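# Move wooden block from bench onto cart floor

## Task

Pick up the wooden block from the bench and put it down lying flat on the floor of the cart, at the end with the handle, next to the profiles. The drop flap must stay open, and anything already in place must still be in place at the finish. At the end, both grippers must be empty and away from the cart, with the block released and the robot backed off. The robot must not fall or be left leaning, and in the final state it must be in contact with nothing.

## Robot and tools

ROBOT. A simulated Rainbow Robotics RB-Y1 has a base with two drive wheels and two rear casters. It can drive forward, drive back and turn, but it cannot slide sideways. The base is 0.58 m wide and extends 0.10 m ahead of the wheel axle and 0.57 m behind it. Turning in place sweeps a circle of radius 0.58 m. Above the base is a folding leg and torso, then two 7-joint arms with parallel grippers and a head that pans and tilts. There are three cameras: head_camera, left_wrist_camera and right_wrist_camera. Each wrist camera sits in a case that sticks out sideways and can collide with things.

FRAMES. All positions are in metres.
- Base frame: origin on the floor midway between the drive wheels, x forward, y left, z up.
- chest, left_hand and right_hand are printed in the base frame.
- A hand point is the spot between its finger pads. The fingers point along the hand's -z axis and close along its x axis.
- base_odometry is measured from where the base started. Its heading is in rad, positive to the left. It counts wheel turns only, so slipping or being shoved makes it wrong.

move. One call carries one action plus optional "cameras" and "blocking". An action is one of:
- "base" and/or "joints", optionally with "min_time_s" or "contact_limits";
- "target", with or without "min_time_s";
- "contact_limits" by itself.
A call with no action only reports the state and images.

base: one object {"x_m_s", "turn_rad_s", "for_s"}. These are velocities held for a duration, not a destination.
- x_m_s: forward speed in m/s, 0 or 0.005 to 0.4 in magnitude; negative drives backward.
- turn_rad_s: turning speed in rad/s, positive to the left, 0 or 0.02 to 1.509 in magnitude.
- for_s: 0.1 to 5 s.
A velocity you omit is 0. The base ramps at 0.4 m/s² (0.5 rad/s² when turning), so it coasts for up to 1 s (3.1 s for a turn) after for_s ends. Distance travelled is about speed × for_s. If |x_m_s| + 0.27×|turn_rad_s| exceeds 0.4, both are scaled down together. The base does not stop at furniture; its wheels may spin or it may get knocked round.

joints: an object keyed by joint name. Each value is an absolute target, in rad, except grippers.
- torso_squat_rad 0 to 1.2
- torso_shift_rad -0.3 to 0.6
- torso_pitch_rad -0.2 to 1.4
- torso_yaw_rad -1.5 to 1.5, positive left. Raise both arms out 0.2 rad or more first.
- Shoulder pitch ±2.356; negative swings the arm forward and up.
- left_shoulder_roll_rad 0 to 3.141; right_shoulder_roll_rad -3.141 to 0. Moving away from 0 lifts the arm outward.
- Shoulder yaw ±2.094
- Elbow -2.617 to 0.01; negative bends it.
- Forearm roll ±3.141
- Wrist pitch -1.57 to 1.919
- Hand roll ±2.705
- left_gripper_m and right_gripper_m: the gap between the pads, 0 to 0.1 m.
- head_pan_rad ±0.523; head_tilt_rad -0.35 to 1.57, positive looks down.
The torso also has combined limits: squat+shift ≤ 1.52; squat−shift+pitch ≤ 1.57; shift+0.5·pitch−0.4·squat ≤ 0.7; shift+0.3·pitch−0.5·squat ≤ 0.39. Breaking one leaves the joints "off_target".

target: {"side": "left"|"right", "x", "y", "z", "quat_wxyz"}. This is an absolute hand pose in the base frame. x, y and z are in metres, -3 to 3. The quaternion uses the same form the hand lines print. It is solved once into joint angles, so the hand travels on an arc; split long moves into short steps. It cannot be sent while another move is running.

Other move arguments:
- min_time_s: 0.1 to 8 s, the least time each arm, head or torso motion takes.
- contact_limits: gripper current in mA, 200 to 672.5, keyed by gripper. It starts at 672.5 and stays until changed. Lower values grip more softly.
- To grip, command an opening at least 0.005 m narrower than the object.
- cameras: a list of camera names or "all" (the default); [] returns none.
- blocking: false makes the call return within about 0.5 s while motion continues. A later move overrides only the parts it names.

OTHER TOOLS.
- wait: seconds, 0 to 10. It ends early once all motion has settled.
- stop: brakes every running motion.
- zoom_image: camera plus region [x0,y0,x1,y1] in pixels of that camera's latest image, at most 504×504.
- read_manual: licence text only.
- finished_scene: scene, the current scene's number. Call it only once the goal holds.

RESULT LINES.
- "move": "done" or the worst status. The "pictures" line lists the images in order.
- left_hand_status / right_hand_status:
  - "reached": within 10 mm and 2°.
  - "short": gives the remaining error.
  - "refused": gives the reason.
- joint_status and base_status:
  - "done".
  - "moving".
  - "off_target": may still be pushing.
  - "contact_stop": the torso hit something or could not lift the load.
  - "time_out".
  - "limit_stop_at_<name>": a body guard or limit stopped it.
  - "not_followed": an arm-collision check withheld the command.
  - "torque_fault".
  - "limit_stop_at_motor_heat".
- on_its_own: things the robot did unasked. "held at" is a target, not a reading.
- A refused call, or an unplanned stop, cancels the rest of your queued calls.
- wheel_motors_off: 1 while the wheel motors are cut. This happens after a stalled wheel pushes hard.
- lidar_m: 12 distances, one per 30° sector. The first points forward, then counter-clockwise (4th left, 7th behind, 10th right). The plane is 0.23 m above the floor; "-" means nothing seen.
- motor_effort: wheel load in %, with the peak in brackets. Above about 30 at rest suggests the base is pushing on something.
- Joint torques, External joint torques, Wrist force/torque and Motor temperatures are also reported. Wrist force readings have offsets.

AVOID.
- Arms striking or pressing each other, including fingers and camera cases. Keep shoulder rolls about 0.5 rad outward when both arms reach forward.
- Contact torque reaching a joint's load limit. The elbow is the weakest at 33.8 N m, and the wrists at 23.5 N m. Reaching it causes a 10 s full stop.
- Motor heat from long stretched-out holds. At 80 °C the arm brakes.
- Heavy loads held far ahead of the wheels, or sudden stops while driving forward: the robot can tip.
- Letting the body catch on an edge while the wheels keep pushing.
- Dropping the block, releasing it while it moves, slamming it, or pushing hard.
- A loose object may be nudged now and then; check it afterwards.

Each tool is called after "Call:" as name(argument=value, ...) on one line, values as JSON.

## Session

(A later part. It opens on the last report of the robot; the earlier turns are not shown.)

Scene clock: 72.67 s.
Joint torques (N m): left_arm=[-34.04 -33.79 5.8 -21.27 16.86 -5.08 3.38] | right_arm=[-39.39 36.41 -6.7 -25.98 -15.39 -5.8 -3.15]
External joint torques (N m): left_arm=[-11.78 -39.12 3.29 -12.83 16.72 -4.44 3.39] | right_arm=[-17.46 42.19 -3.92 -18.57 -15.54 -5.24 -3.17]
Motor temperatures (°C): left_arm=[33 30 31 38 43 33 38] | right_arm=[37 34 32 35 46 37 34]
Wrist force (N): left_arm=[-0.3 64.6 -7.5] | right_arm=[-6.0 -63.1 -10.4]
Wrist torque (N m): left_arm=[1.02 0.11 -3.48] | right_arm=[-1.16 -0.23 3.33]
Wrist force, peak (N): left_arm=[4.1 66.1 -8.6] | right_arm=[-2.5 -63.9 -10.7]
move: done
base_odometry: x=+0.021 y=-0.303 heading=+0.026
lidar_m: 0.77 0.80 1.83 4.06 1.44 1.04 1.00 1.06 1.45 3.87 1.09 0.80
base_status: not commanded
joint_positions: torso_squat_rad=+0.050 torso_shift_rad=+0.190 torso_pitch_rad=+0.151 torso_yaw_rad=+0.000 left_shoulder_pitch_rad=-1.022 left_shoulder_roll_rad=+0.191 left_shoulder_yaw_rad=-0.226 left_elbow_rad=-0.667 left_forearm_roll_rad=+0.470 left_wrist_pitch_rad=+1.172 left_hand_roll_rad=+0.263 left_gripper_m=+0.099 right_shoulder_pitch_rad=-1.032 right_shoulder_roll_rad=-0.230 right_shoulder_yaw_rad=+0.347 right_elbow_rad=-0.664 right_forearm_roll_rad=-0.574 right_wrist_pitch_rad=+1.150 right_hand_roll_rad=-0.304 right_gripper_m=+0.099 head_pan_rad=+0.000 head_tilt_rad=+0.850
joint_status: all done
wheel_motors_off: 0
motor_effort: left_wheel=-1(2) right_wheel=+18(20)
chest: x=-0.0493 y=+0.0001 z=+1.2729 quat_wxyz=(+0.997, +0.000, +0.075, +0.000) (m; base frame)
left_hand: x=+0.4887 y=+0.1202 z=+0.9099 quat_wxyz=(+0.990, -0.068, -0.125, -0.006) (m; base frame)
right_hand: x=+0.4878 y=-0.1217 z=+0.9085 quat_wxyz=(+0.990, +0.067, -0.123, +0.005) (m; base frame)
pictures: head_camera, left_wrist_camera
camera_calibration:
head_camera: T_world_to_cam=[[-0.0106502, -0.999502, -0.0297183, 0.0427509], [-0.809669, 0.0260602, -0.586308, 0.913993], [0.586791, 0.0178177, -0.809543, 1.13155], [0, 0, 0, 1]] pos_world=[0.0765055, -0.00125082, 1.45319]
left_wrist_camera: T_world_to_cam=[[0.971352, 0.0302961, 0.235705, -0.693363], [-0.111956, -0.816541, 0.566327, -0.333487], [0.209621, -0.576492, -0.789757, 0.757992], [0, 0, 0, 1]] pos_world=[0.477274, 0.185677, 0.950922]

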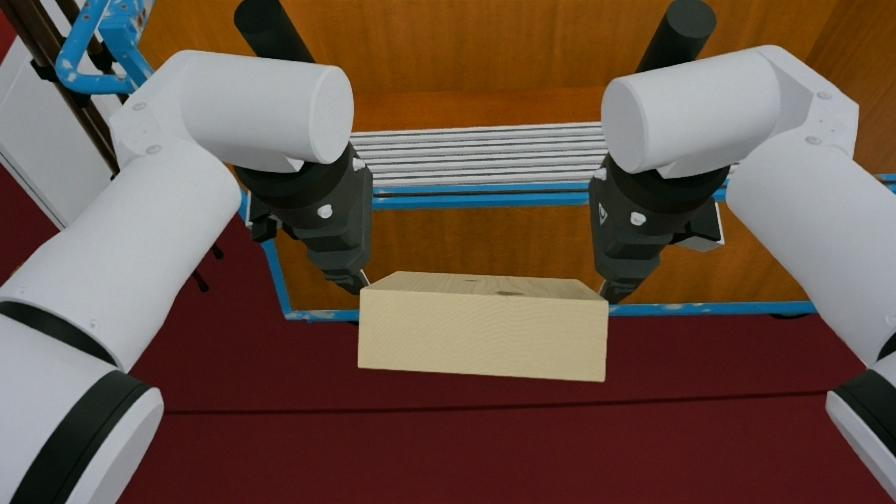

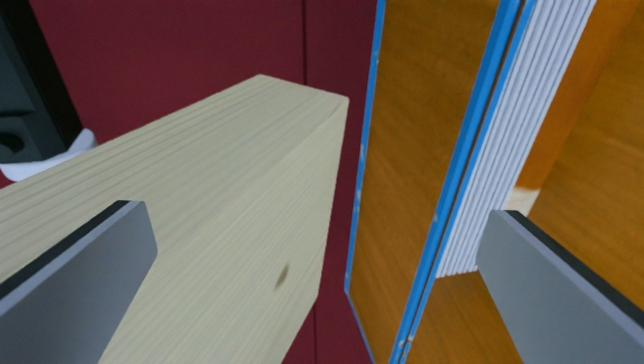

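Call:
move(base={"x_m_s":0.2,"for_s":2.6}, cameras=["head_camera","left_wrist_camera","right_wrist_camera"])

Scene clock: 81.97 s.
Joint torques (N m): left_arm=[-34.62 -33.19 6.08 -21.52 16.86 -5.2 3.36] | right_arm=[-40.57 36.27 -6.49 -26.52 -15.31 -5.87 -3.06]
External joint torques (N m): left_arm=[-12.37 -38.51 3.57 -13.09 16.72 -4.56 3.37] | right_arm=[-18.64 42.05 -3.71 -19.11 -15.46 -5.31 -3.07]
Motor temperatures (°C): left_arm=[33 30 31 39 44 33 38] | right_arm=[37 34 32 36 46 38 34]
Wrist force (N): left_arm=[-0.2 64.6 -7.8] | right_arm=[-6.3 -63.1 -10.0]
Wrist torque (N m): left_arm=[1.05 0.11 -3.49] | right_arm=[-1.18 -0.28 3.35]
Wrist force, peak (N): left_arm=[1.3 65.7 -8.3] | right_arm=[-7.4 -63.5 -9.3]
move: done
base_odometry: x=+0.541 y=-0.290 heading=+0.026
lidar_m: 0.24 0.25 0.36 1.63 2.19 1.59 1.52 1.59 2.18 4.21 0.35 0.25
base_status: done (sent for 2.6 of 2.6 s)
joint_positions: torso_squat_rad=+0.050 torso_shift_rad=+0.190 torso_pitch_rad=+0.151 torso_yaw_rad=+0.000 left_shoulder_pitch_rad=-1.022 left_shoulder_roll_rad=+0.190 left_shoulder_yaw_rad=-0.226 left_elbow_rad=-0.667 left_forearm_roll_rad=+0.470 left_wrist_pitch_rad=+1.172 left_hand_roll_rad=+0.263 left_gripper_m=+0.099 right_shoulder_pitch_rad=-1.031 right_shoulder_roll_rad=-0.230 right_shoulder_yaw_rad=+0.347 right_elbow_rad=-0.664 right_forearm_roll_rad=-0.574 right_wrist_pitch_rad=+1.150 right_hand_roll_rad=-0.304 right_gripper_m=+0.099 head_pan_rad=+0.000 head_tilt_rad=+0.850
joint_status: not commanded
wheel_motors_off: 0
motor_effort: left_wheel=+2(32) right_wheel=-2(44)
chest: x=-0.0492 y=+0.0001 z=+1.2729 quat_wxyz=(+0.997, +0.000, +0.075, +0.000) (m; base frame)
left_hand: x=+0.4887 y=+0.1201 z=+0.9098 quat_wxyz=(+0.990, -0.068, -0.125, -0.006) (m; base frame)
right_hand: x=+0.4877 y=-0.1217 z=+0.9082 quat_wxyz=(+0.990, +0.067, -0.123, +0.005) (m; base frame)
pictures: head_camera, left_wrist_camera, right_wrist_camera
camera_calibration:
head_camera: T_world_to_cam=[[-0.0106536, -0.999501, -0.0297207, 0.0427567], [-0.809669, 0.0260643, -0.586308, 0.914155], [0.586791, 0.0178176, -0.809543, 1.13143], [0, 0, 0, 1]] pos_world=[0.0767055, -0.00125081, 1.45319]
left_wrist_camera: T_world_to_cam=[[0.971458, 0.0302454, 0.235276, -0.692948], [-0.111758, -0.816508, 0.566414, -0.333557], [0.209236, -0.576541, -0.789823, 0.75809], [0, 0, 0, 1]] pos_world=[0.477273, 0.185677, 0.950722]
right_wrist_camera: T_world_to_cam=[[-0.96178, -0.0190904, -0.273156, 0.713604], [-0.183308, 0.785946, 0.590498, -0.324124], [0.203413, 0.618001, -0.759406, 0.737873], [0, 0, 0, 1]] pos_world=[0.476822, -0.187639, 0.946666]

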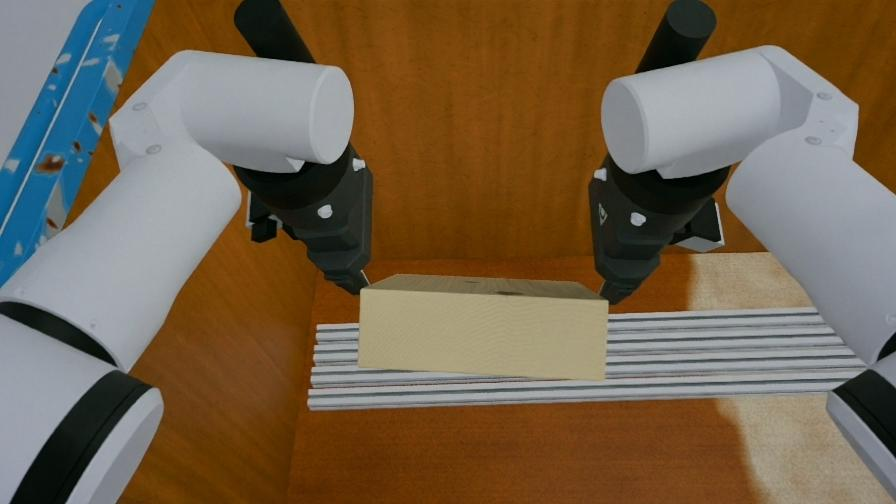

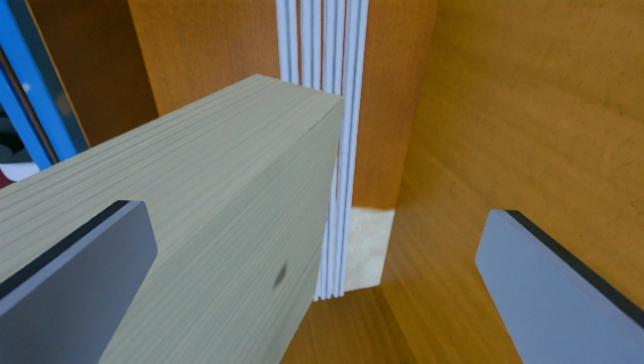

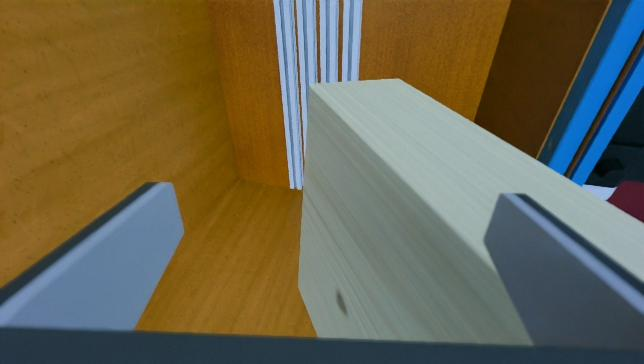

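Call:
move(base={"x_m_s":0.1,"for_s":0.3}, joints={"torso_pitch_rad":0.4,"torso_squat_rad":0.6,"torso_shift_rad":0.35}, min_time_s=3.5, cameras=["head_camera"])

Call:
move(joints={"torso_squat_rad":0.79,"torso_shift_rad":0.44,"head_tilt_rad":0.75}, min_time_s=2.5)

Scene clock: 90.27 s.
Joint torques (N m): left_arm=[-30.48 -35.1 5.61 -20.81 16.93 -4.25 3.44] | right_arm=[-36.49 37.72 -6.2 -25.67 -15.38 -4.87 -3.11]
External joint torques (N m): left_arm=[-12.22 -38.73 3.69 -13.3 16.67 -4.08 3.45] | right_arm=[-18.57 41.94 -4.01 -19.06 -15.38 -4.76 -3.11]
Motor temperatures (°C): left_arm=[33 30 31 39 44 33 38] | right_arm=[38 34 32 37 47 38 34]
Wrist force (N): left_arm=[4.0 65.4 -7.8] | right_arm=[-2.7 -63.1 -11.1]
Wrist torque (N m): left_arm=[1.05 -0.06 -3.56] | right_arm=[-1.23 -0.34 3.40]
Wrist force, peak (N): left_arm=[4.2 66.0 -9.3] | right_arm=[-4.8 -63.8 -10.9]
move: done
base_odometry: x=+0.571 y=-0.289 heading=+0.026
lidar_m: 0.21 0.22 0.32 1.62 2.22 1.62 1.56 1.63 2.21 0.88 0.31 0.22
base_status: done (sent for 0.3 of 0.3 s)
joint_positions: torso_squat_rad=+0.600 torso_shift_rad=+0.350 torso_pitch_rad=+0.401 torso_yaw_rad=+0.000 left_shoulder_pitch_rad=-1.022 left_shoulder_roll_rad=+0.190 left_shoulder_yaw_rad=-0.226 left_elbow_rad=-0.667 left_forearm_roll_rad=+0.470 left_wrist_pitch_rad=+1.172 left_hand_roll_rad=+0.263 left_gripper_m=+0.099 right_shoulder_pitch_rad=-1.031 right_shoulder_roll_rad=-0.230 right_shoulder_yaw_rad=+0.347 right_elbow_rad=-0.664 right_forearm_roll_rad=-0.574 right_wrist_pitch_rad=+1.150 right_hand_roll_rad=-0.304 right_gripper_m=+0.099 head_pan_rad=+0.000 head_tilt_rad=+0.850
joint_status: all done
wheel_motors_off: 0
motor_effort: left_wheel=+0(30) right_wheel=+1(23)
chest: x=+0.0910 y=+0.0001 z=+1.1081 quat_wxyz=(+0.980, +0.000, +0.199, +0.000) (m; base frame)
left_hand: x=+0.5224 y=+0.1201 z=+0.6233 quat_wxyz=(+0.998, -0.069, +0.000, +0.002) (m; base frame)
right_hand: x=+0.5211 y=-0.1217 z=+0.6220 quat_wxyz=(+0.998, +0.067, +0.001, -0.003) (m; base frame)
pictures: head_camera
camera_calibration:
head_camera: T_world_to_cam=[[-0.0176656, -0.999502, -0.0261602, 0.0360445], [-0.929505, 0.0260572, -0.367887, 0.699877], [0.368385, 0.0178171, -0.929503, 1.06866], [0, 0, 0, 1]] pos_world=[0.257498, -0.00125083, 1.25174]

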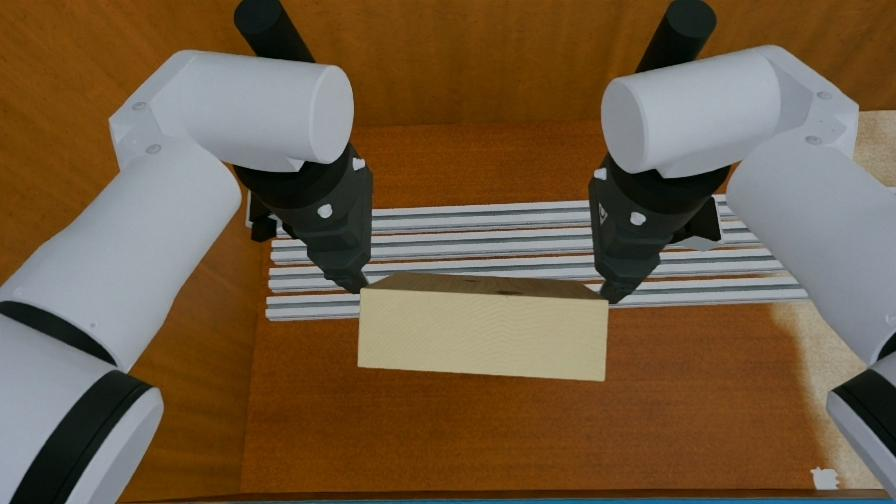

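Scene clock: 93.07 s.
Joint torques (N m): left_arm=[-30.71 -34.67 5.47 -20.69 16.83 -4.13 3.27] | right_arm=[-36.76 37.53 -6.29 -25.57 -15.51 -4.74 -3.23]
External joint torques (N m): left_arm=[-12.45 -38.31 3.55 -13.18 16.58 -3.97 3.27] | right_arm=[-18.84 41.75 -4.1 -18.95 -15.51 -4.63 -3.23]
Motor temperatures (°C): left_arm=[33 30 31 39 45 33 38] | right_arm=[38 34 32 37 47 38 34]
Wrist force (N): left_arm=[4.7 65.5 -7.9] | right_arm=[-2.1 -63.6 -10.6]
Wrist torque (N m): left_arm=[1.03 -0.03 -3.55] | right_arm=[-1.14 -0.31 3.37]
Wrist force, peak (N): left_arm=[3.8 66.1 -8.8] | right_arm=[-3.0 -63.9 -11.5]
move: done
base_odometry: x=+0.571 y=-0.289 heading=+0.026
lidar_m: 0.20 0.23 0.31 1.62 2.24 1.61 1.55 1.63 2.21 0.88 0.31 0.22
base_status: not commanded
joint_positions: torso_squat_rad=+0.790 torso_shift_rad=+0.440 torso_pitch_rad=+0.401 torso_yaw_rad=+0.000 left_shoulder_pitch_rad=-1.022 left_shoulder_roll_rad=+0.190 left_shoulder_yaw_rad=-0.226 left_elbow_rad=-0.667 left_forearm_roll_rad=+0.470 left_wrist_pitch_rad=+1.172 left_hand_roll_rad=+0.263 left_gripper_m=+0.099 right_shoulder_pitch_rad=-1.031 right_shoulder_roll_rad=-0.230 right_shoulder_yaw_rad=+0.347 right_elbow_rad=-0.664 right_forearm_roll_rad=-0.574 right_wrist_pitch_rad=+1.150 right_hand_roll_rad=-0.304 right_gripper_m=+0.099 head_pan_rad=+0.000 head_tilt_rad=+0.750
joint_status: all done
wheel_motors_off: 0
motor_effort: left_wheel=+0(1) right_wheel=+1(3)
chest: x=+0.1027 y=+0.0001 z=+1.0112 quat_wxyz=(+0.980, +0.000, +0.199, +0.000) (m; base frame)
left_hand: x=+0.5341 y=+0.1201 z=+0.5264 quat_wxyz=(+0.998, -0.069, +0.000, +0.002) (m; base frame)
right_hand: x=+0.5328 y=-0.1217 z=+0.5251 quat_wxyz=(+0.998, +0.067, +0.001, -0.003) (m; base frame)
pictures: head_camera, left_wrist_camera, right_wrist_camera
camera_calibration:
head_camera: T_world_to_cam=[[-0.0149653, -0.999502, -0.0277973, 0.0351142], [-0.888092, 0.0260605, -0.458927, 0.774753], [0.459423, 0.0178186, -0.888039, 0.906756], [0, 0, 0, 1]] pos_world=[0.271992, -0.00125082, 1.16177]
left_wrist_camera: T_world_to_cam=[[0.999473, 0.0302254, -0.0118373, -0.531822], [0.0315199, -0.816518, 0.576459, -0.193241], [0.00775832, -0.576528, -0.817041, 0.567686], [0, 0, 0, 1]] pos_world=[0.533228, 0.185577, 0.568923]
right_wrist_camera: T_world_to_cam=[[-0.999447, -0.019178, -0.0271484, 0.543193], [-0.0318542, 0.785927, 0.617498, -0.18456], [0.00949429, 0.618022, -0.786104, 0.555171], [0, 0, 0, 1]] pos_world=[0.531743, -0.18764, 0.565135]

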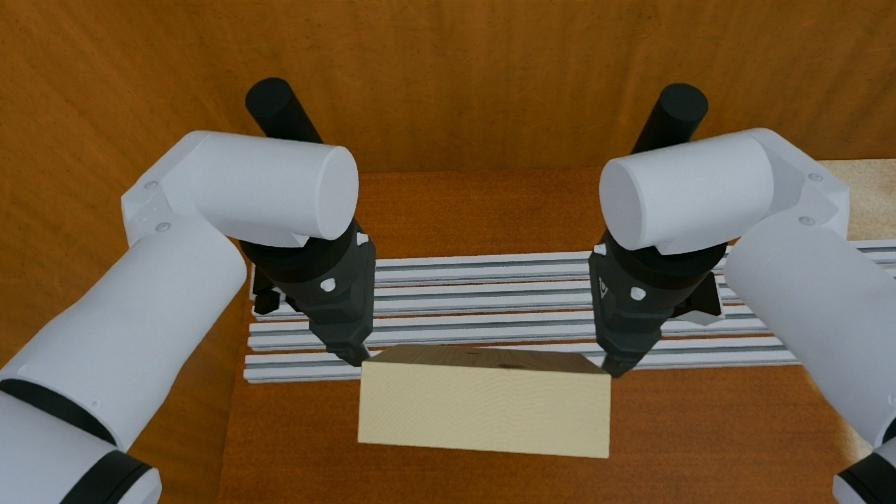

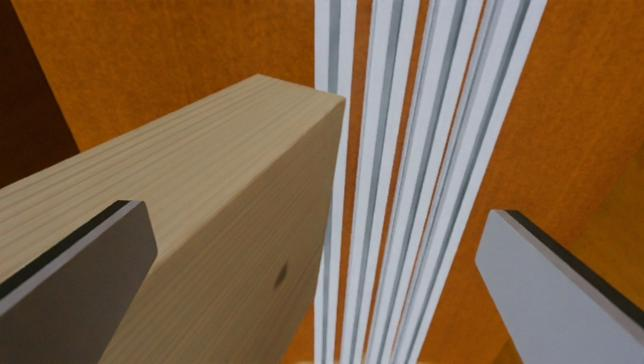

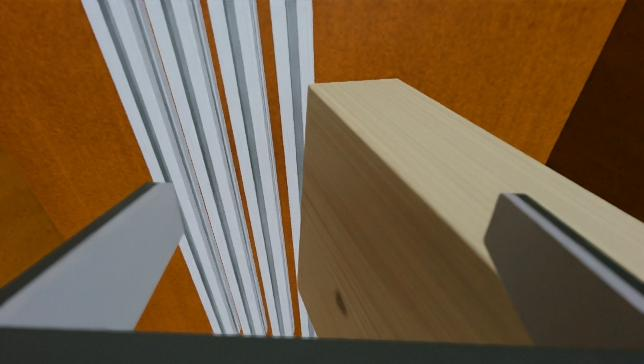

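Call:
move(joints={"torso_squat_rad":0.96,"torso_shift_rad":0.41}, min_time_s=3)

Scene clock: 97.57 s.
Joint torques (N m): left_arm=[-17.63 -40 3.69 -13.98 16.48 -7.4 3.57] | right_arm=[-23.65 44.59 -5.32 -20.21 -14.33 -9.66 -3.59]
External joint torques (N m): left_arm=[0.78 -43.7 1.74 -6.43 16.23 -7.22 3.57] | right_arm=[-5.59 48.89 -3.1 -13.57 -14.34 -9.53 -3.6]
Motor temperatures (°C): left_arm=[33 30 31 39 45 33 38] | right_arm=[38 35 32 37 47 38 34]
Wrist force (N): left_arm=[1.1 68.2 37.8] | right_arm=[-12.7 -68.5 42.6]
Wrist torque (N m): left_arm=[0.86 2.78 -3.75] | right_arm=[0.45 2.59 3.79]
Wrist force, peak (N): left_arm=[1.1 68.9 39.2] | right_arm=[-7.7 -74.4 48.2]
move: done
base_odometry: x=+0.571 y=-0.289 heading=+0.026
lidar_m: 0.21 0.21 0.31 1.62 2.24 1.62 1.55 1.64 2.20 0.87 0.32 0.21
base_status: not commanded
joint_positions: torso_squat_rad=+0.960 torso_shift_rad=+0.409 torso_pitch_rad=+0.397 torso_yaw_rad=+0.000 left_shoulder_pitch_rad=-1.025 left_shoulder_roll_rad=+0.192 left_shoulder_yaw_rad=-0.225 left_elbow_rad=-0.668 left_forearm_roll_rad=+0.470 left_wrist_pitch_rad=+1.173 left_hand_roll_rad=+0.263 left_gripper_m=+0.099 right_shoulder_pitch_rad=-1.035 right_shoulder_roll_rad=-0.232 right_shoulder_yaw_rad=+0.347 right_elbow_rad=-0.666 right_forearm_roll_rad=-0.574 right_wrist_pitch_rad=+1.151 right_hand_roll_rad=-0.304 right_gripper_m=+0.099 head_pan_rad=+0.000 head_tilt_rad=+0.750
joint_status: all done
wheel_motors_off: 0
motor_effort: left_wheel=+0(4) right_wheel=+3(7)
chest: x=+0.0513 y=+0.0001 z=+0.9341 quat_wxyz=(+0.980, +0.000, +0.197, +0.000) (m; base frame)
left_hand: x=+0.4866 y=+0.1199 z=+0.4526 quat_wxyz=(+0.998, -0.069, -0.004, +0.002) (m; base frame)
right_hand: x=+0.4851 y=-0.1220 z=+0.4512 quat_wxyz=(+0.998, +0.067, -0.002, -0.003) (m; base frame)
pictures: head_camera, left_wrist_camera, right_wrist_camera
camera_calibration:
head_camera: T_world_to_cam=[[-0.0149146, -0.999503, -0.0277578, 0.0321568], [-0.886504, 0.0260585, -0.461987, 0.696515], [0.462481, 0.0177171, -0.886452, 0.86026], [0, 0, 0, 1]] pos_world=[0.220089, -0.00125057, 1.08525]
left_wrist_camera: T_world_to_cam=[[0.999555, 0.0295054, -0.00429909, -0.48856], [0.0265804, -0.816414, 0.576855, -0.147029], [0.0135105, -0.576713, -0.816835, 0.504755], [0, 0, 0, 1]] pos_world=[0.485431, 0.185477, 0.495016]
right_wrist_camera: T_world_to_cam=[[-0.999228, -0.0197227, -0.0339893, 0.496389], [-0.0365032, 0.786146, 0.616961, -0.137649], [0.0145524, 0.617725, -0.786259, 0.495278], [0, 0, 0, 1]] pos_world=[0.483773, -0.187943, 0.491213]

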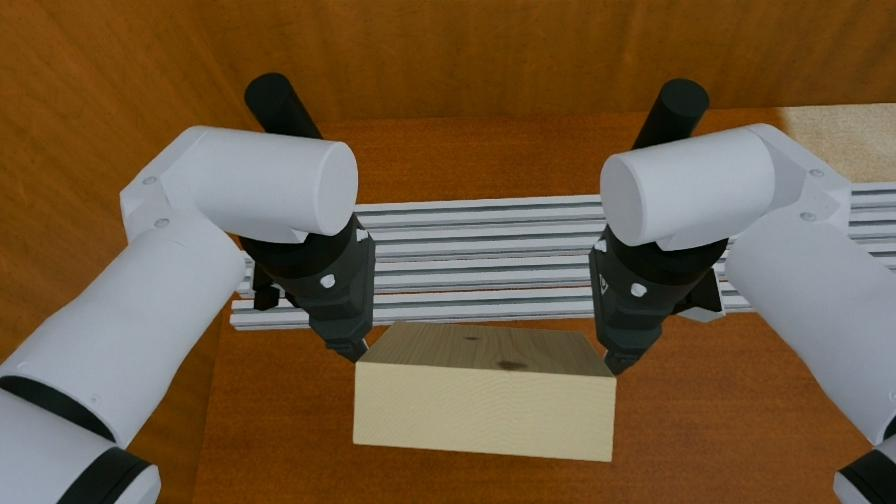

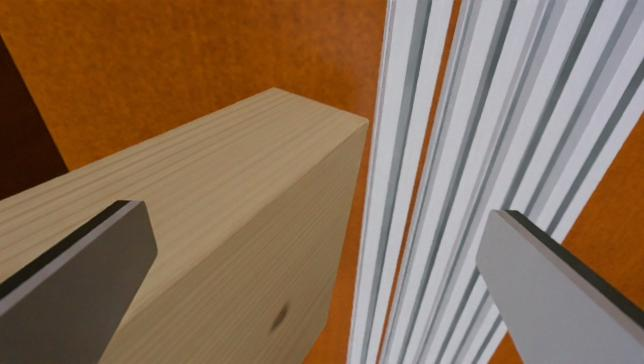

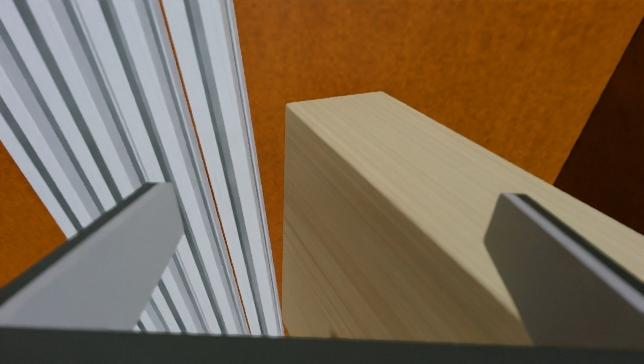

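Call:
move(joints={"torso_squat_rad":0.99,"torso_shift_rad":0.31}, min_time_s=2.5, cameras=["left_wrist_camera","right_wrist_camera"])

Scene clock: 102.33 s.
Joint torques (N m): left_arm=[-30.66 -37.18 5.51 -20.59 18.07 -4.33 3.61] | right_arm=[-31.19 38.64 -5.56 -22.95 -14.62 -4.74 -3.61]
External joint torques (N m): left_arm=[-12.39 -40.83 3.59 -13.07 17.82 -4.17 3.62] | right_arm=[-13.24 42.88 -3.37 -16.33 -14.62 -4.62 -3.61]
Motor temperatures (°C): left_arm=[33 31 31 39 45 33 38] | right_arm=[37 35 32 37 47 38 34]
Wrist force (N): left_arm=[3.8 67.1 -12.7] | right_arm=[-1.9 -63.3 -3.8]
Wrist torque (N m): left_arm=[1.30 -0.30 -3.60] | right_arm=[-0.33 -0.03 3.41]
Wrist force, peak (N): left_arm=[0.7 69.9 38.5] | right_arm=[-12.4 -68.7 44.3]
move: done
base_odometry: x=+0.571 y=-0.289 heading=+0.026
lidar_m: 0.21 0.22 0.31 1.61 2.24 1.61 1.55 1.63 2.21 0.88 0.32 0.23
base_status: not commanded
joint_positions: torso_squat_rad=+0.990 torso_shift_rad=+0.310 torso_pitch_rad=+0.401 torso_yaw_rad=+0.000 left_shoulder_pitch_rad=-1.022 left_shoulder_roll_rad=+0.191 left_shoulder_yaw_rad=-0.226 left_elbow_rad=-0.667 left_forearm_roll_rad=+0.470 left_wrist_pitch_rad=+1.172 left_hand_roll_rad=+0.263 left_gripper_m=+0.099 right_shoulder_pitch_rad=-1.033 right_shoulder_roll_rad=-0.231 right_shoulder_yaw_rad=+0.347 right_elbow_rad=-0.665 right_forearm_roll_rad=-0.574 right_wrist_pitch_rad=+1.150 right_hand_roll_rad=-0.304 right_gripper_m=+0.099 head_pan_rad=+0.000 head_tilt_rad=+0.750
joint_status: all done
wheel_motors_off: 0
motor_effort: left_wheel=+0(2) right_wheel=+3(6)
chest: x=+0.0100 y=+0.0001 z=+0.9312 quat_wxyz=(+0.980, +0.000, +0.199, +0.000) (m; base frame)
left_hand: x=+0.4416 y=+0.1205 z=+0.4465 quat_wxyz=(+0.998, -0.068, -0.001, +0.002) (m; base frame)
right_hand: x=+0.4410 y=-0.1215 z=+0.4459 quat_wxyz=(+0.998, +0.067, +0.000, -0.003) (m; base frame)
pictures: left_wrist_camera, right_wrist_camera
camera_calibration:
left_wrist_camera: T_world_to_cam=[[0.999471, 0.0304073, -0.0115744, -0.44039], [0.0315221, -0.816881, 0.575944, -0.143618], [0.00805798, -0.576004, -0.817407, 0.503302], [0, 0, 0, 1]] pos_world=[0.440629, 0.185977, 0.489022]
right_wrist_camera: T_world_to_cam=[[-0.999386, -0.0196185, -0.0290267, 0.450006], [-0.0333668, 0.785581, 0.617858, -0.138248], [0.0106814, 0.618448, -0.785753, 0.492964], [0, 0, 0, 1]] pos_world=[0.439852, -0.187439, 0.485829]

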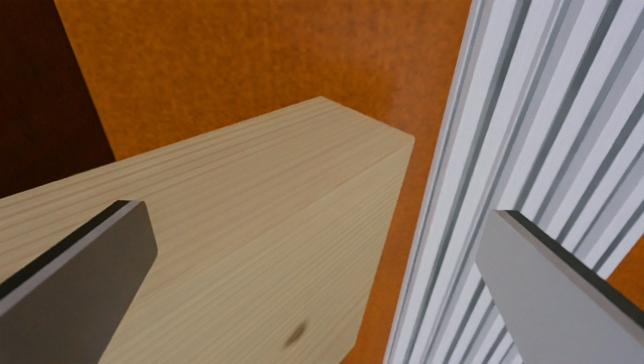

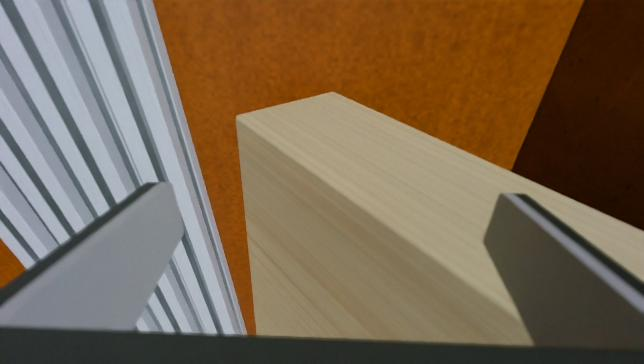

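Call:
move(joints={"torso_squat_rad":1.07,"torso_shift_rad":0.335}, min_time_s=2.5, cameras=["head_camera","left_wrist_camera","right_wrist_camera"])

Scene clock: 106.80 s.
Joint torques (N m): left_arm=[-18.14 -42.55 3.92 -15 17.31 -8.15 3.77] | right_arm=[-6.18 52.02 -0.3 -11.43 -13.52 -10.44 -4.05]
External joint torques (N m): left_arm=[0.3 -46.28 1.96 -7.44 17.06 -7.97 3.77] | right_arm=[12.01 56.39 1.94 -4.74 -13.52 -10.3 -4.06]
Motor temperatures (°C): left_arm=[33 31 31 39 45 34 38] | right_arm=[37 35 32 37 47 38 35]
Wrist force (N): left_arm=[1.7 70.5 44.7] | right_arm=[-4.1 -78.1 94.8]
Wrist torque (N m): left_arm=[1.03 3.12 -3.78] | right_arm=[3.50 5.68 4.32]
Wrist force, peak (N): left_arm=[1.4 71.8 44.7] | right_arm=[-3.7 -78.1 95.7]
move: done
base_odometry: x=+0.571 y=-0.289 heading=+0.026
lidar_m: 0.20 0.21 0.31 1.61 2.23 1.61 1.55 1.63 2.21 0.88 0.32 0.23
base_status: not commanded
joint_positions: torso_squat_rad=+1.070 torso_shift_rad=+0.333 torso_pitch_rad=+0.396 torso_yaw_rad=+0.000 left_shoulder_pitch_rad=-1.025 left_shoulder_roll_rad=+0.192 left_shoulder_yaw_rad=-0.225 left_elbow_rad=-0.668 left_forearm_roll_rad=+0.470 left_wrist_pitch_rad=+1.173 left_hand_roll_rad=+0.263 left_gripper_m=+0.099 right_shoulder_pitch_rad=-1.039 right_shoulder_roll_rad=-0.234 right_shoulder_yaw_rad=+0.345 right_elbow_rad=-0.668 right_forearm_roll_rad=-0.575 right_wrist_pitch_rad=+1.152 right_hand_roll_rad=-0.304 right_gripper_m=+0.099 head_pan_rad=+0.000 head_tilt_rad=+0.750
joint_status: all done
wheel_motors_off: 0
motor_effort: left_wheel=+1(6) right_wheel=+1(4)
chest: x=+0.0011 y=+0.0001 z=+0.8835 quat_wxyz=(+0.981, +0.000, +0.196, +0.000) (m; base frame)
left_hand: x=+0.4373 y=+0.1204 z=+0.4026 quat_wxyz=(+0.998, -0.068, -0.005, +0.002) (m; base frame)
right_hand: x=+0.4389 y=-0.1219 z=+0.4037 quat_wxyz=(+0.998, +0.067, -0.006, -0.002) (m; base frame)
pictures: head_camera, left_wrist_camera, right_wrist_camera
camera_calibration:
head_camera: T_world_to_cam=[[-0.0150014, -0.999503, -0.0277403, 0.0300059], [-0.885715, 0.0261574, -0.463492, 0.630017], [0.463987, 0.017617, -0.885667, 0.837907], [0, 0, 0, 1]] pos_world=[0.169687, -0.00125003, 1.03495]
left_wrist_camera: T_world_to_cam=[[0.999552, 0.0297846, -0.00287067, -0.440095], [0.0259961, -0.816875, 0.576229, -0.115984], [0.0148178, -0.576046, -0.817283, 0.464397], [0, 0, 0, 1]] pos_world=[0.436032, 0.185877, 0.445114]
right_wrist_camera: T_world_to_cam=[[-0.998924, -0.0197183, -0.0419859, 0.451763], [-0.0414559, 0.785575, 0.617376, -0.108231], [0.0208095, 0.618452, -0.785547, 0.455606], [0, 0, 0, 1]] pos_world=[0.437309, -0.187839, 0.443687]

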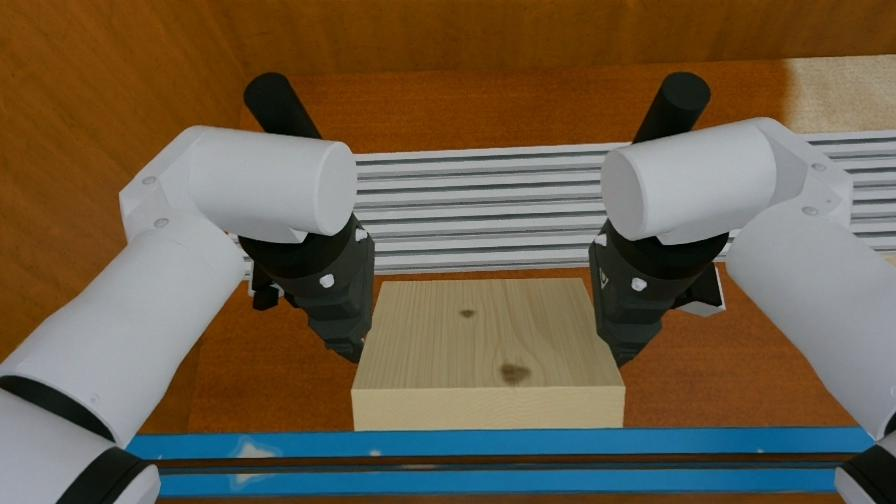

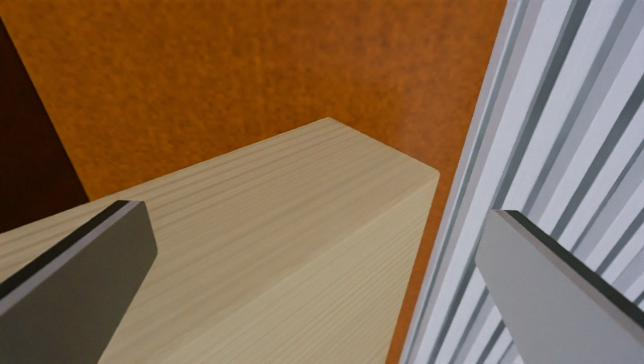

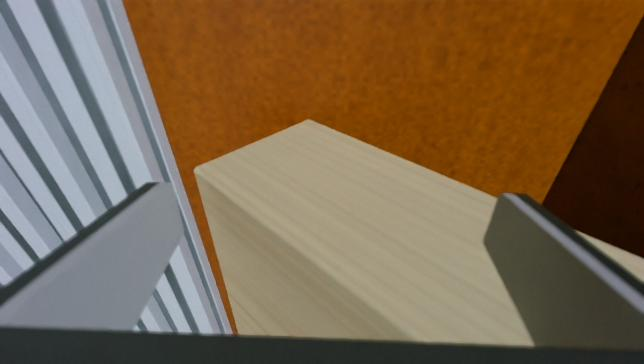

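Call:
move(joints={"torso_squat_rad":1.045,"torso_shift_rad":0.388}, min_time_s=1.5, cameras=["left_wrist_camera"])

Call:
move(joints={"torso_squat_rad":1.085,"torso_shift_rad":0.405}, min_time_s=2)

Scene clock: 111.30 s.
Joint torques (N m): left_arm=[-33.41 -38.06 6.12 -22.39 18.47 -4.09 3.89] | right_arm=[-30.11 39.37 -3.63 -22.13 -13.57 -4.95 -3.8]
External joint torques (N m): left_arm=[-15.16 -41.71 4.2 -14.89 18.21 -3.93 3.89] | right_arm=[-12.16 43.61 -1.43 -15.5 -13.57 -4.84 -3.8]
Motor temperatures (°C): left_arm=[33 31 31 39 46 34 38] | right_arm=[37 36 32 36 47 39 35]
Wrist force (N): left_arm=[3.8 69.7 -19.5] | right_arm=[-2.4 -64.9 0.4]
Wrist torque (N m): left_arm=[1.51 -0.57 -3.61] | right_arm=[1.14 0.31 3.57]
Wrist force, peak (N): left_arm=[0.7 72.1 45.4] | right_arm=[-4.0 -78.4 95.7]
move: done
base_odometry: x=+0.571 y=-0.289 heading=+0.026
lidar_m: 0.21 0.22 0.31 1.61 2.23 1.62 1.55 1.62 2.22 0.87 0.31 0.23
base_status: not commanded
joint_positions: torso_squat_rad=+1.045 torso_shift_rad=+0.388 torso_pitch_rad=+0.401 torso_yaw_rad=+0.000 left_shoulder_pitch_rad=-1.021 left_shoulder_roll_rad=+0.191 left_shoulder_yaw_rad=-0.226 left_elbow_rad=-0.666 left_forearm_roll_rad=+0.469 left_wrist_pitch_rad=+1.172 left_hand_roll_rad=+0.263 left_gripper_m=+0.099 right_shoulder_pitch_rad=-1.033 right_shoulder_roll_rad=-0.231 right_shoulder_yaw_rad=+0.346 right_elbow_rad=-0.665 right_forearm_roll_rad=-0.575 right_wrist_pitch_rad=+1.150 right_hand_roll_rad=-0.304 right_gripper_m=+0.099 head_pan_rad=+0.000 head_tilt_rad=+0.750
joint_status: all done
wheel_motors_off: 0
motor_effort: left_wheel=+0(15) right_wheel=-1(11)
chest: x=+0.0257 y=+0.0001 z=+0.8906 quat_wxyz=(+0.980, +0.000, +0.199, +0.000) (m; base frame)
left_hand: x=+0.4569 y=+0.1209 z=+0.4055 quat_wxyz=(+0.998, -0.068, +0.000, +0.003) (m; base frame)
right_hand: x=+0.4569 y=-0.1215 z=+0.4055 quat_wxyz=(+0.998, +0.068, +0.000, -0.003) (m; base frame)
pictures: left_wrist_camera
camera_calibration:
left_wrist_camera: T_world_to_cam=[[0.999451, 0.0306561, -0.0125912, -0.45575], [0.0323159, -0.817237, 0.575395, -0.120209], [0.00734934, -0.575485, -0.817779, 0.470289], [0, 0, 0, 1]] pos_world=[0.455928, 0.186377, 0.448022]

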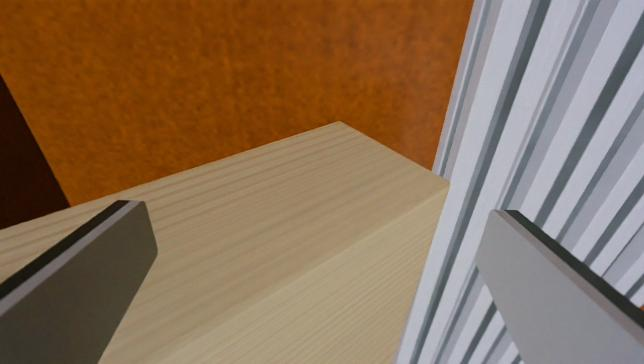

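Scene clock: 113.60 s.
Joint torques (N m): left_arm=[-32.09 -38.01 5.76 -22.14 17.85 -4.69 3.83] | right_arm=[-32.17 39.8 -4.37 -23.05 -14.19 -5.19 -3.94]
External joint torques (N m): left_arm=[-13.82 -41.66 3.84 -14.63 17.6 -4.52 3.83] | right_arm=[-14.21 44.04 -2.18 -16.43 -14.19 -5.07 -3.94]
Motor temperatures (°C): left_arm=[33 31 31 39 46 34 38] | right_arm=[37 36 32 36 47 39 35]
Wrist force (N): left_arm=[0.1 68.9 -4.1] | right_arm=[-3.0 -66.4 -2.3]
Wrist torque (N m): left_arm=[0.81 0.03 -3.58] | right_arm=[0.88 0.01 3.69]
Wrist force, peak (N): left_arm=[4.4 70.0 -20.0] | right_arm=[-3.1 -67.0 -3.1]
move: done
base_odometry: x=+0.571 y=-0.289 heading=+0.026
lidar_m: 0.19 0.22 0.31 1.61 2.24 1.61 1.54 1.63 2.21 4.09 0.32 0.22
base_status: not commanded
joint_positions: torso_squat_rad=+1.085 torso_shift_rad=+0.405 torso_pitch_rad=+0.400 torso_yaw_rad=+0.000 left_shoulder_pitch_rad=-1.021 left_shoulder_roll_rad=+0.191 left_shoulder_yaw_rad=-0.226 left_elbow_rad=-0.666 left_forearm_roll_rad=+0.470 left_wrist_pitch_rad=+1.172 left_hand_roll_rad=+0.263 left_gripper_m=+0.099 right_shoulder_pitch_rad=-1.033 right_shoulder_roll_rad=-0.231 right_shoulder_yaw_rad=+0.346 right_elbow_rad=-0.665 right_forearm_roll_rad=-0.574 right_wrist_pitch_rad=+1.150 right_hand_roll_rad=-0.304 right_gripper_m=+0.099 head_pan_rad=+0.000 head_tilt_rad=+0.750
joint_status: all done
wheel_motors_off: 0
motor_effort: left_wheel=+1(2) right_wheel=-1(3)
chest: x=+0.0214 y=+0.0001 z=+0.8659 quat_wxyz=(+0.980, +0.000, +0.199, +0.000) (m; base frame)
left_hand: x=+0.4529 y=+0.1208 z=+0.3811 quat_wxyz=(+0.998, -0.068, +0.000, +0.003) (m; base frame)
right_hand: x=+0.4526 y=-0.1216 z=+0.3807 quat_wxyz=(+0.998, +0.067, +0.000, -0.003) (m; base frame)
pictures: head_camera, left_wrist_camera, right_wrist_camera
camera_calibration:
head_camera: T_world_to_cam=[[-0.0149975, -0.999503, -0.0277146, 0.0297822], [-0.887885, 0.0260591, -0.459327, 0.636192], [0.459821, 0.0177187, -0.887835, 0.814925], [0, 0, 0, 1]] pos_world=[0.190592, -0.00125058, 1.01656]
left_wrist_camera: T_world_to_cam=[[0.999463, 0.0305409, -0.011899, -0.452334], [0.0318217, -0.81713, 0.575575, -0.105995], [0.00785552, -0.575644, -0.817662, 0.450058], [0, 0, 0, 1]] pos_world=[0.451929, 0.186277, 0.423621]
right_wrist_camera: T_world_to_cam=[[-0.999387, -0.0191528, -0.0293005, 0.459909], [-0.0331709, 0.785545, 0.617914, -0.097618], [0.011182, 0.618507, -0.785699, 0.441432], [0, 0, 0, 1]] pos_world=[0.451453, -0.187537, 0.420628]

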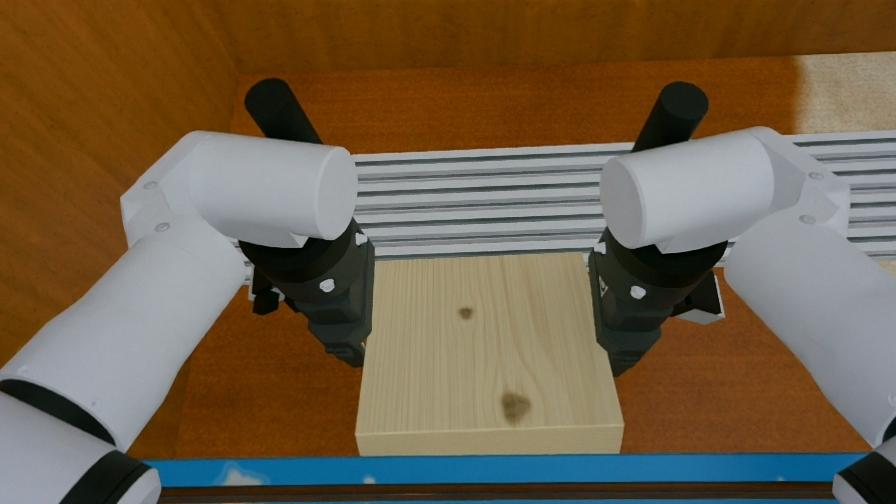

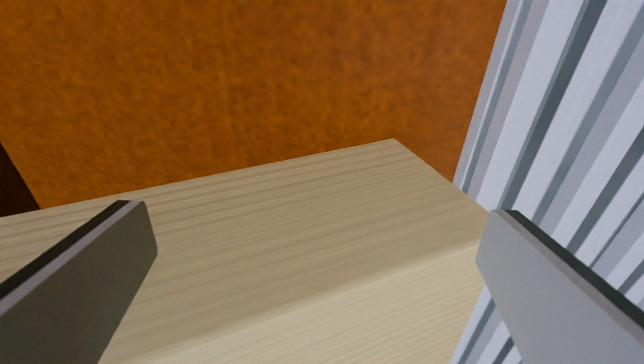

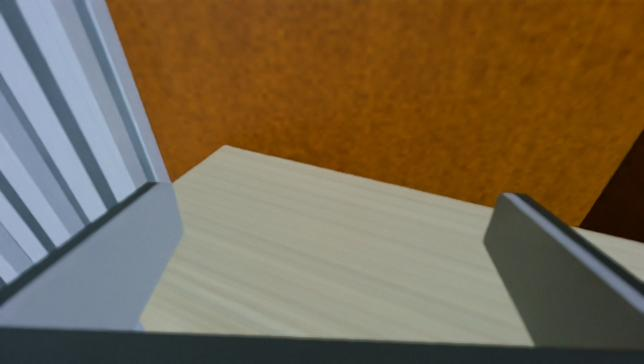

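Call:
move(joints={"torso_squat_rad":1.115,"torso_shift_rad":0.403}, min_time_s=1.5)

Scene clock: 117.03 s.
Joint torques (N m): left_arm=[-25.84 -39.55 4.49 -18.53 17.4 -3.71 2.38] | right_arm=[-36.57 38.14 -5.43 -25.57 -14.27 -6.23 -3.89]
External joint torques (N m): left_arm=[-7.53 -43.23 2.56 -11.01 17.15 -3.54 2.39] | right_arm=[-18.63 42.37 -3.24 -18.95 -14.27 -6.12 -3.89]
Motor temperatures (°C): left_arm=[33 31 31 39 46 34 38] | right_arm=[37 36 32 36 46 38 35]
Wrist force (N): left_arm=[5.4 69.2 6.8] | right_arm=[-8.7 -68.0 -3.4]
Wrist torque (N m): left_arm=[0.57 -0.12 -2.46] | right_arm=[0.86 -0.13 3.85]
Wrist force, peak (N): left_arm=[-5.4 69.6 22.0] | right_arm=[-12.9 -68.1 -1.6]
move: done
base_odometry: x=+0.571 y=-0.289 heading=+0.026
lidar_m: 0.21 0.22 0.31 1.61 2.22 1.62 1.55 1.63 2.23 4.08 0.32 0.24
base_status: not commanded
joint_positions: torso_squat_rad=+1.115 torso_shift_rad=+0.403 torso_pitch_rad=+0.400 torso_yaw_rad=+0.000 left_shoulder_pitch_rad=-1.023 left_shoulder_roll_rad=+0.192 left_shoulder_yaw_rad=-0.225 left_elbow_rad=-0.667 left_forearm_roll_rad=+0.470 left_wrist_pitch_rad=+1.172 left_hand_roll_rad=+0.263 left_gripper_m=+0.099 right_shoulder_pitch_rad=-1.031 right_shoulder_roll_rad=-0.230 right_shoulder_yaw_rad=+0.347 right_elbow_rad=-0.664 right_forearm_roll_rad=-0.574 right_wrist_pitch_rad=+1.151 right_hand_roll_rad=-0.304 right_gripper_m=+0.099 head_pan_rad=+0.000 head_tilt_rad=+0.750
joint_status: all done
wheel_motors_off: 0
motor_effort: left_wheel=+4(5) right_wheel=+0(3)
chest: x=+0.0133 y=+0.0000 z=+0.8490 quat_wxyz=(+0.980, +0.000, +0.199, +0.000) (m; base frame)
left_hand: x=+0.4462 y=+0.1206 z=+0.3653 quat_wxyz=(+0.998, -0.068, -0.002, +0.003) (m; base frame)
right_hand: x=+0.4438 y=-0.1217 z=+0.3634 quat_wxyz=(+0.998, +0.067, +0.001, -0.003) (m; base frame)
pictures: head_camera, left_wrist_camera, right_wrist_camera
camera_calibration:
head_camera: T_world_to_cam=[[-0.0148065, -0.999502, -0.0278556, 0.0293003], [-0.887682, 0.0259622, -0.459724, 0.621642], [0.460218, 0.01792, -0.887625, 0.803451], [0, 0, 0, 1]] pos_world=[0.182491, -0.00125137, 0.999763]
left_wrist_camera: T_world_to_cam=[[0.999483, 0.0308967, -0.0088519, -0.44704], [0.0303517, -0.816793, 0.576131, -0.0964821], [0.0105704, -0.576102, -0.817309, 0.435808], [0, 0, 0, 1]] pos_world=[0.445131, 0.186076, 0.407819]
right_wrist_camera: T_world_to_cam=[[-0.999433, -0.0191028, -0.0277333, 0.449996], [-0.0321592, 0.785759, 0.617696, -0.0874637], [0.009992, 0.618238, -0.785928, 0.428573], [0, 0, 0, 1]] pos_world=[0.442646, -0.187638, 0.403333]

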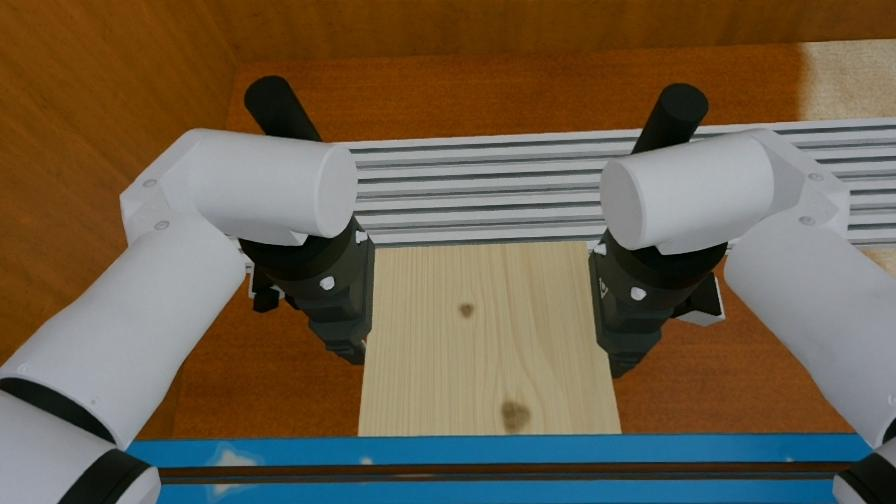

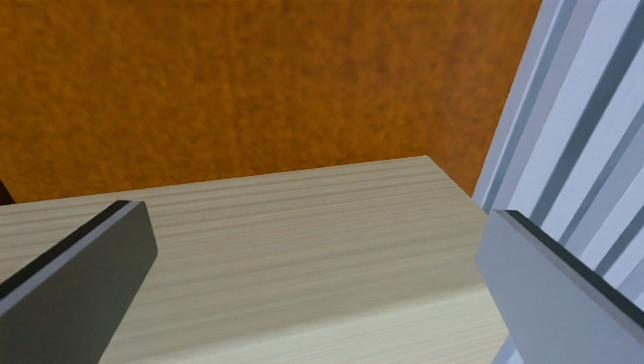

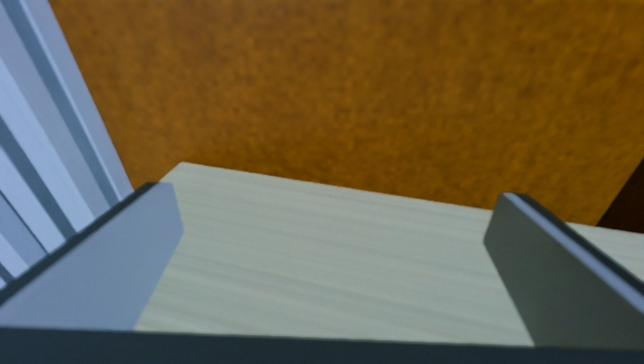

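Call:
move(joints={"left_shoulder_pitch_rad":-1.024,"left_shoulder_roll_rad":0.162,"left_shoulder_yaw_rad":-0.227,"left_elbow_rad":-0.59,"left_forearm_roll_rad":0.469,"left_wrist_pitch_rad":1.095,"left_hand_roll_rad":0.241,"right_shoulder_pitch_rad":-1.034,"right_shoulder_roll_rad":-0.197,"right_shoulder_yaw_rad":0.349,"right_elbow_rad":-0.589,"right_forearm_roll_rad":-0.572,"right_wrist_pitch_rad":1.076,"right_hand_roll_rad":-0.278}, min_time_s=1.5)

Scene clock: 121.27 s.
Joint torques (N m): left_arm=[-21.49 -36.71 2.83 -14.63 14.6 -2.06 3.04] | right_arm=[-29.91 38.56 -4.19 -21.61 -13.64 -3.07 -3.17]
External joint torques (N m): left_arm=[-3.53 -40.13 1.17 -7.42 14.36 -1.89 3.04] | right_arm=[-12.3 42.53 -2.33 -15.28 -13.65 -2.96 -3.17]
Motor temperatures (°C): left_arm=[33 31 31 39 46 33 38] | right_arm=[37 36 32 37 46 38 35]
Wrist force (N): left_arm=[11.7 63.1 2.3] | right_arm=[1.3 -61.7 -8.7]
Wrist torque (N m): left_arm=[-0.70 0.70 -3.23] | right_arm=[0.47 -0.36 3.34]
Wrist force, peak (N): left_arm=[3.4 75.1 9.4] | right_arm=[-10.5 -73.2 -5.1]
move: done
base_odometry: x=+0.571 y=-0.289 heading=+0.026
lidar_m: 0.22 0.23 0.31 1.62 2.23 1.61 1.55 1.63 2.22 4.09 0.33 0.24
base_status: not commanded
joint_positions: torso_squat_rad=+1.115 torso_shift_rad=+0.403 torso_pitch_rad=+0.400 torso_yaw_rad=+0.000 left_shoulder_pitch_rad=-1.023 left_shoulder_roll_rad=+0.172 left_shoulder_yaw_rad=-0.227 left_elbow_rad=-0.588 left_forearm_roll_rad=+0.465 left_wrist_pitch_rad=+1.095 left_hand_roll_rad=+0.240 left_gripper_m=+0.099 right_shoulder_pitch_rad=-1.031 right_shoulder_roll_rad=-0.208 right_shoulder_yaw_rad=+0.350 right_elbow_rad=-0.585 right_forearm_roll_rad=-0.569 right_wrist_pitch_rad=+1.077 right_hand_roll_rad=-0.277 right_gripper_m=+0.099 head_pan_rad=+0.000 head_tilt_rad=+0.750
joint_status: all done
wheel_motors_off: 0
motor_effort: left_wheel=+1(5) right_wheel=-1(5)
chest: x=+0.0133 y=+0.0000 z=+0.8489 quat_wxyz=(+0.980, +0.000, +0.199, +0.000) (m; base frame)
left_hand: x=+0.4368 y=+0.1204 z=+0.3470 quat_wxyz=(+0.998, -0.067, -0.003, +0.001) (m; base frame)
right_hand: x=+0.4351 y=-0.1227 z=+0.3455 quat_wxyz=(+0.998, +0.065, -0.001, -0.001) (m; base frame)
pictures: head_camera, left_wrist_camera, right_wrist_camera
camera_calibration:
head_camera: T_world_to_cam=[[-0.0148127, -0.999502, -0.0278522, 0.0292968], [-0.887785, 0.0259622, -0.459525, 0.621505], [0.46002, 0.01792, -0.887728, 0.803456], [0, 0, 0, 1]] pos_world=[0.182592, -0.00125137, 0.999663]
left_wrist_camera: T_world_to_cam=[[0.999603, 0.0276086, -0.00567043, -0.438577], [0.0258564, -0.818196, 0.574357, -0.0830171], [0.0112177, -0.574275, -0.818585, 0.420871], [0, 0, 0, 1]] pos_world=[0.435828, 0.18588, 0.389714]
right_wrist_camera: T_world_to_cam=[[-0.999205, -0.023029, -0.0325559, 0.441941], [-0.0381722, 0.788548, 0.613787, -0.0715614], [0.011537, 0.614542, -0.7888, 0.415071], [0, 0, 0, 1]] pos_world=[0.434069, -0.188471, 0.385719]

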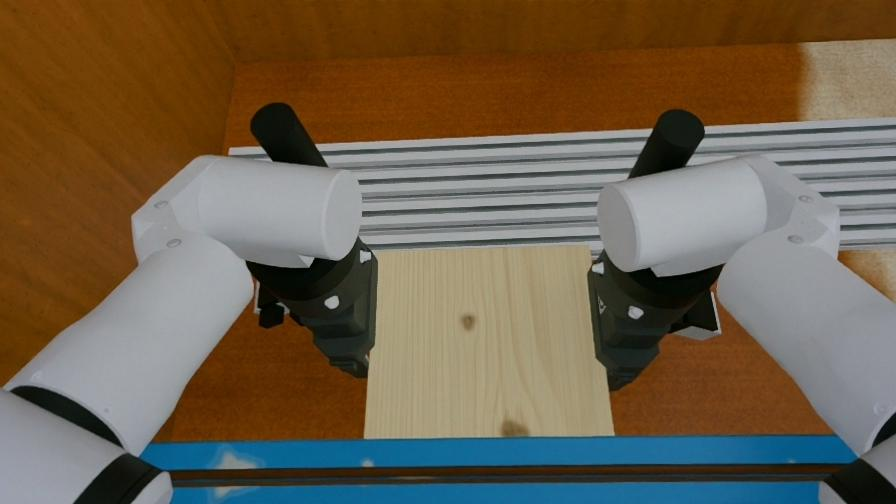

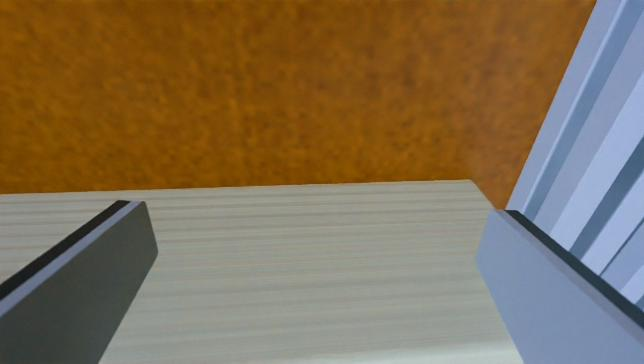

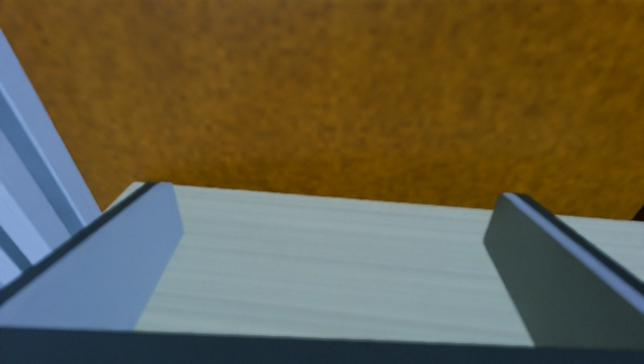

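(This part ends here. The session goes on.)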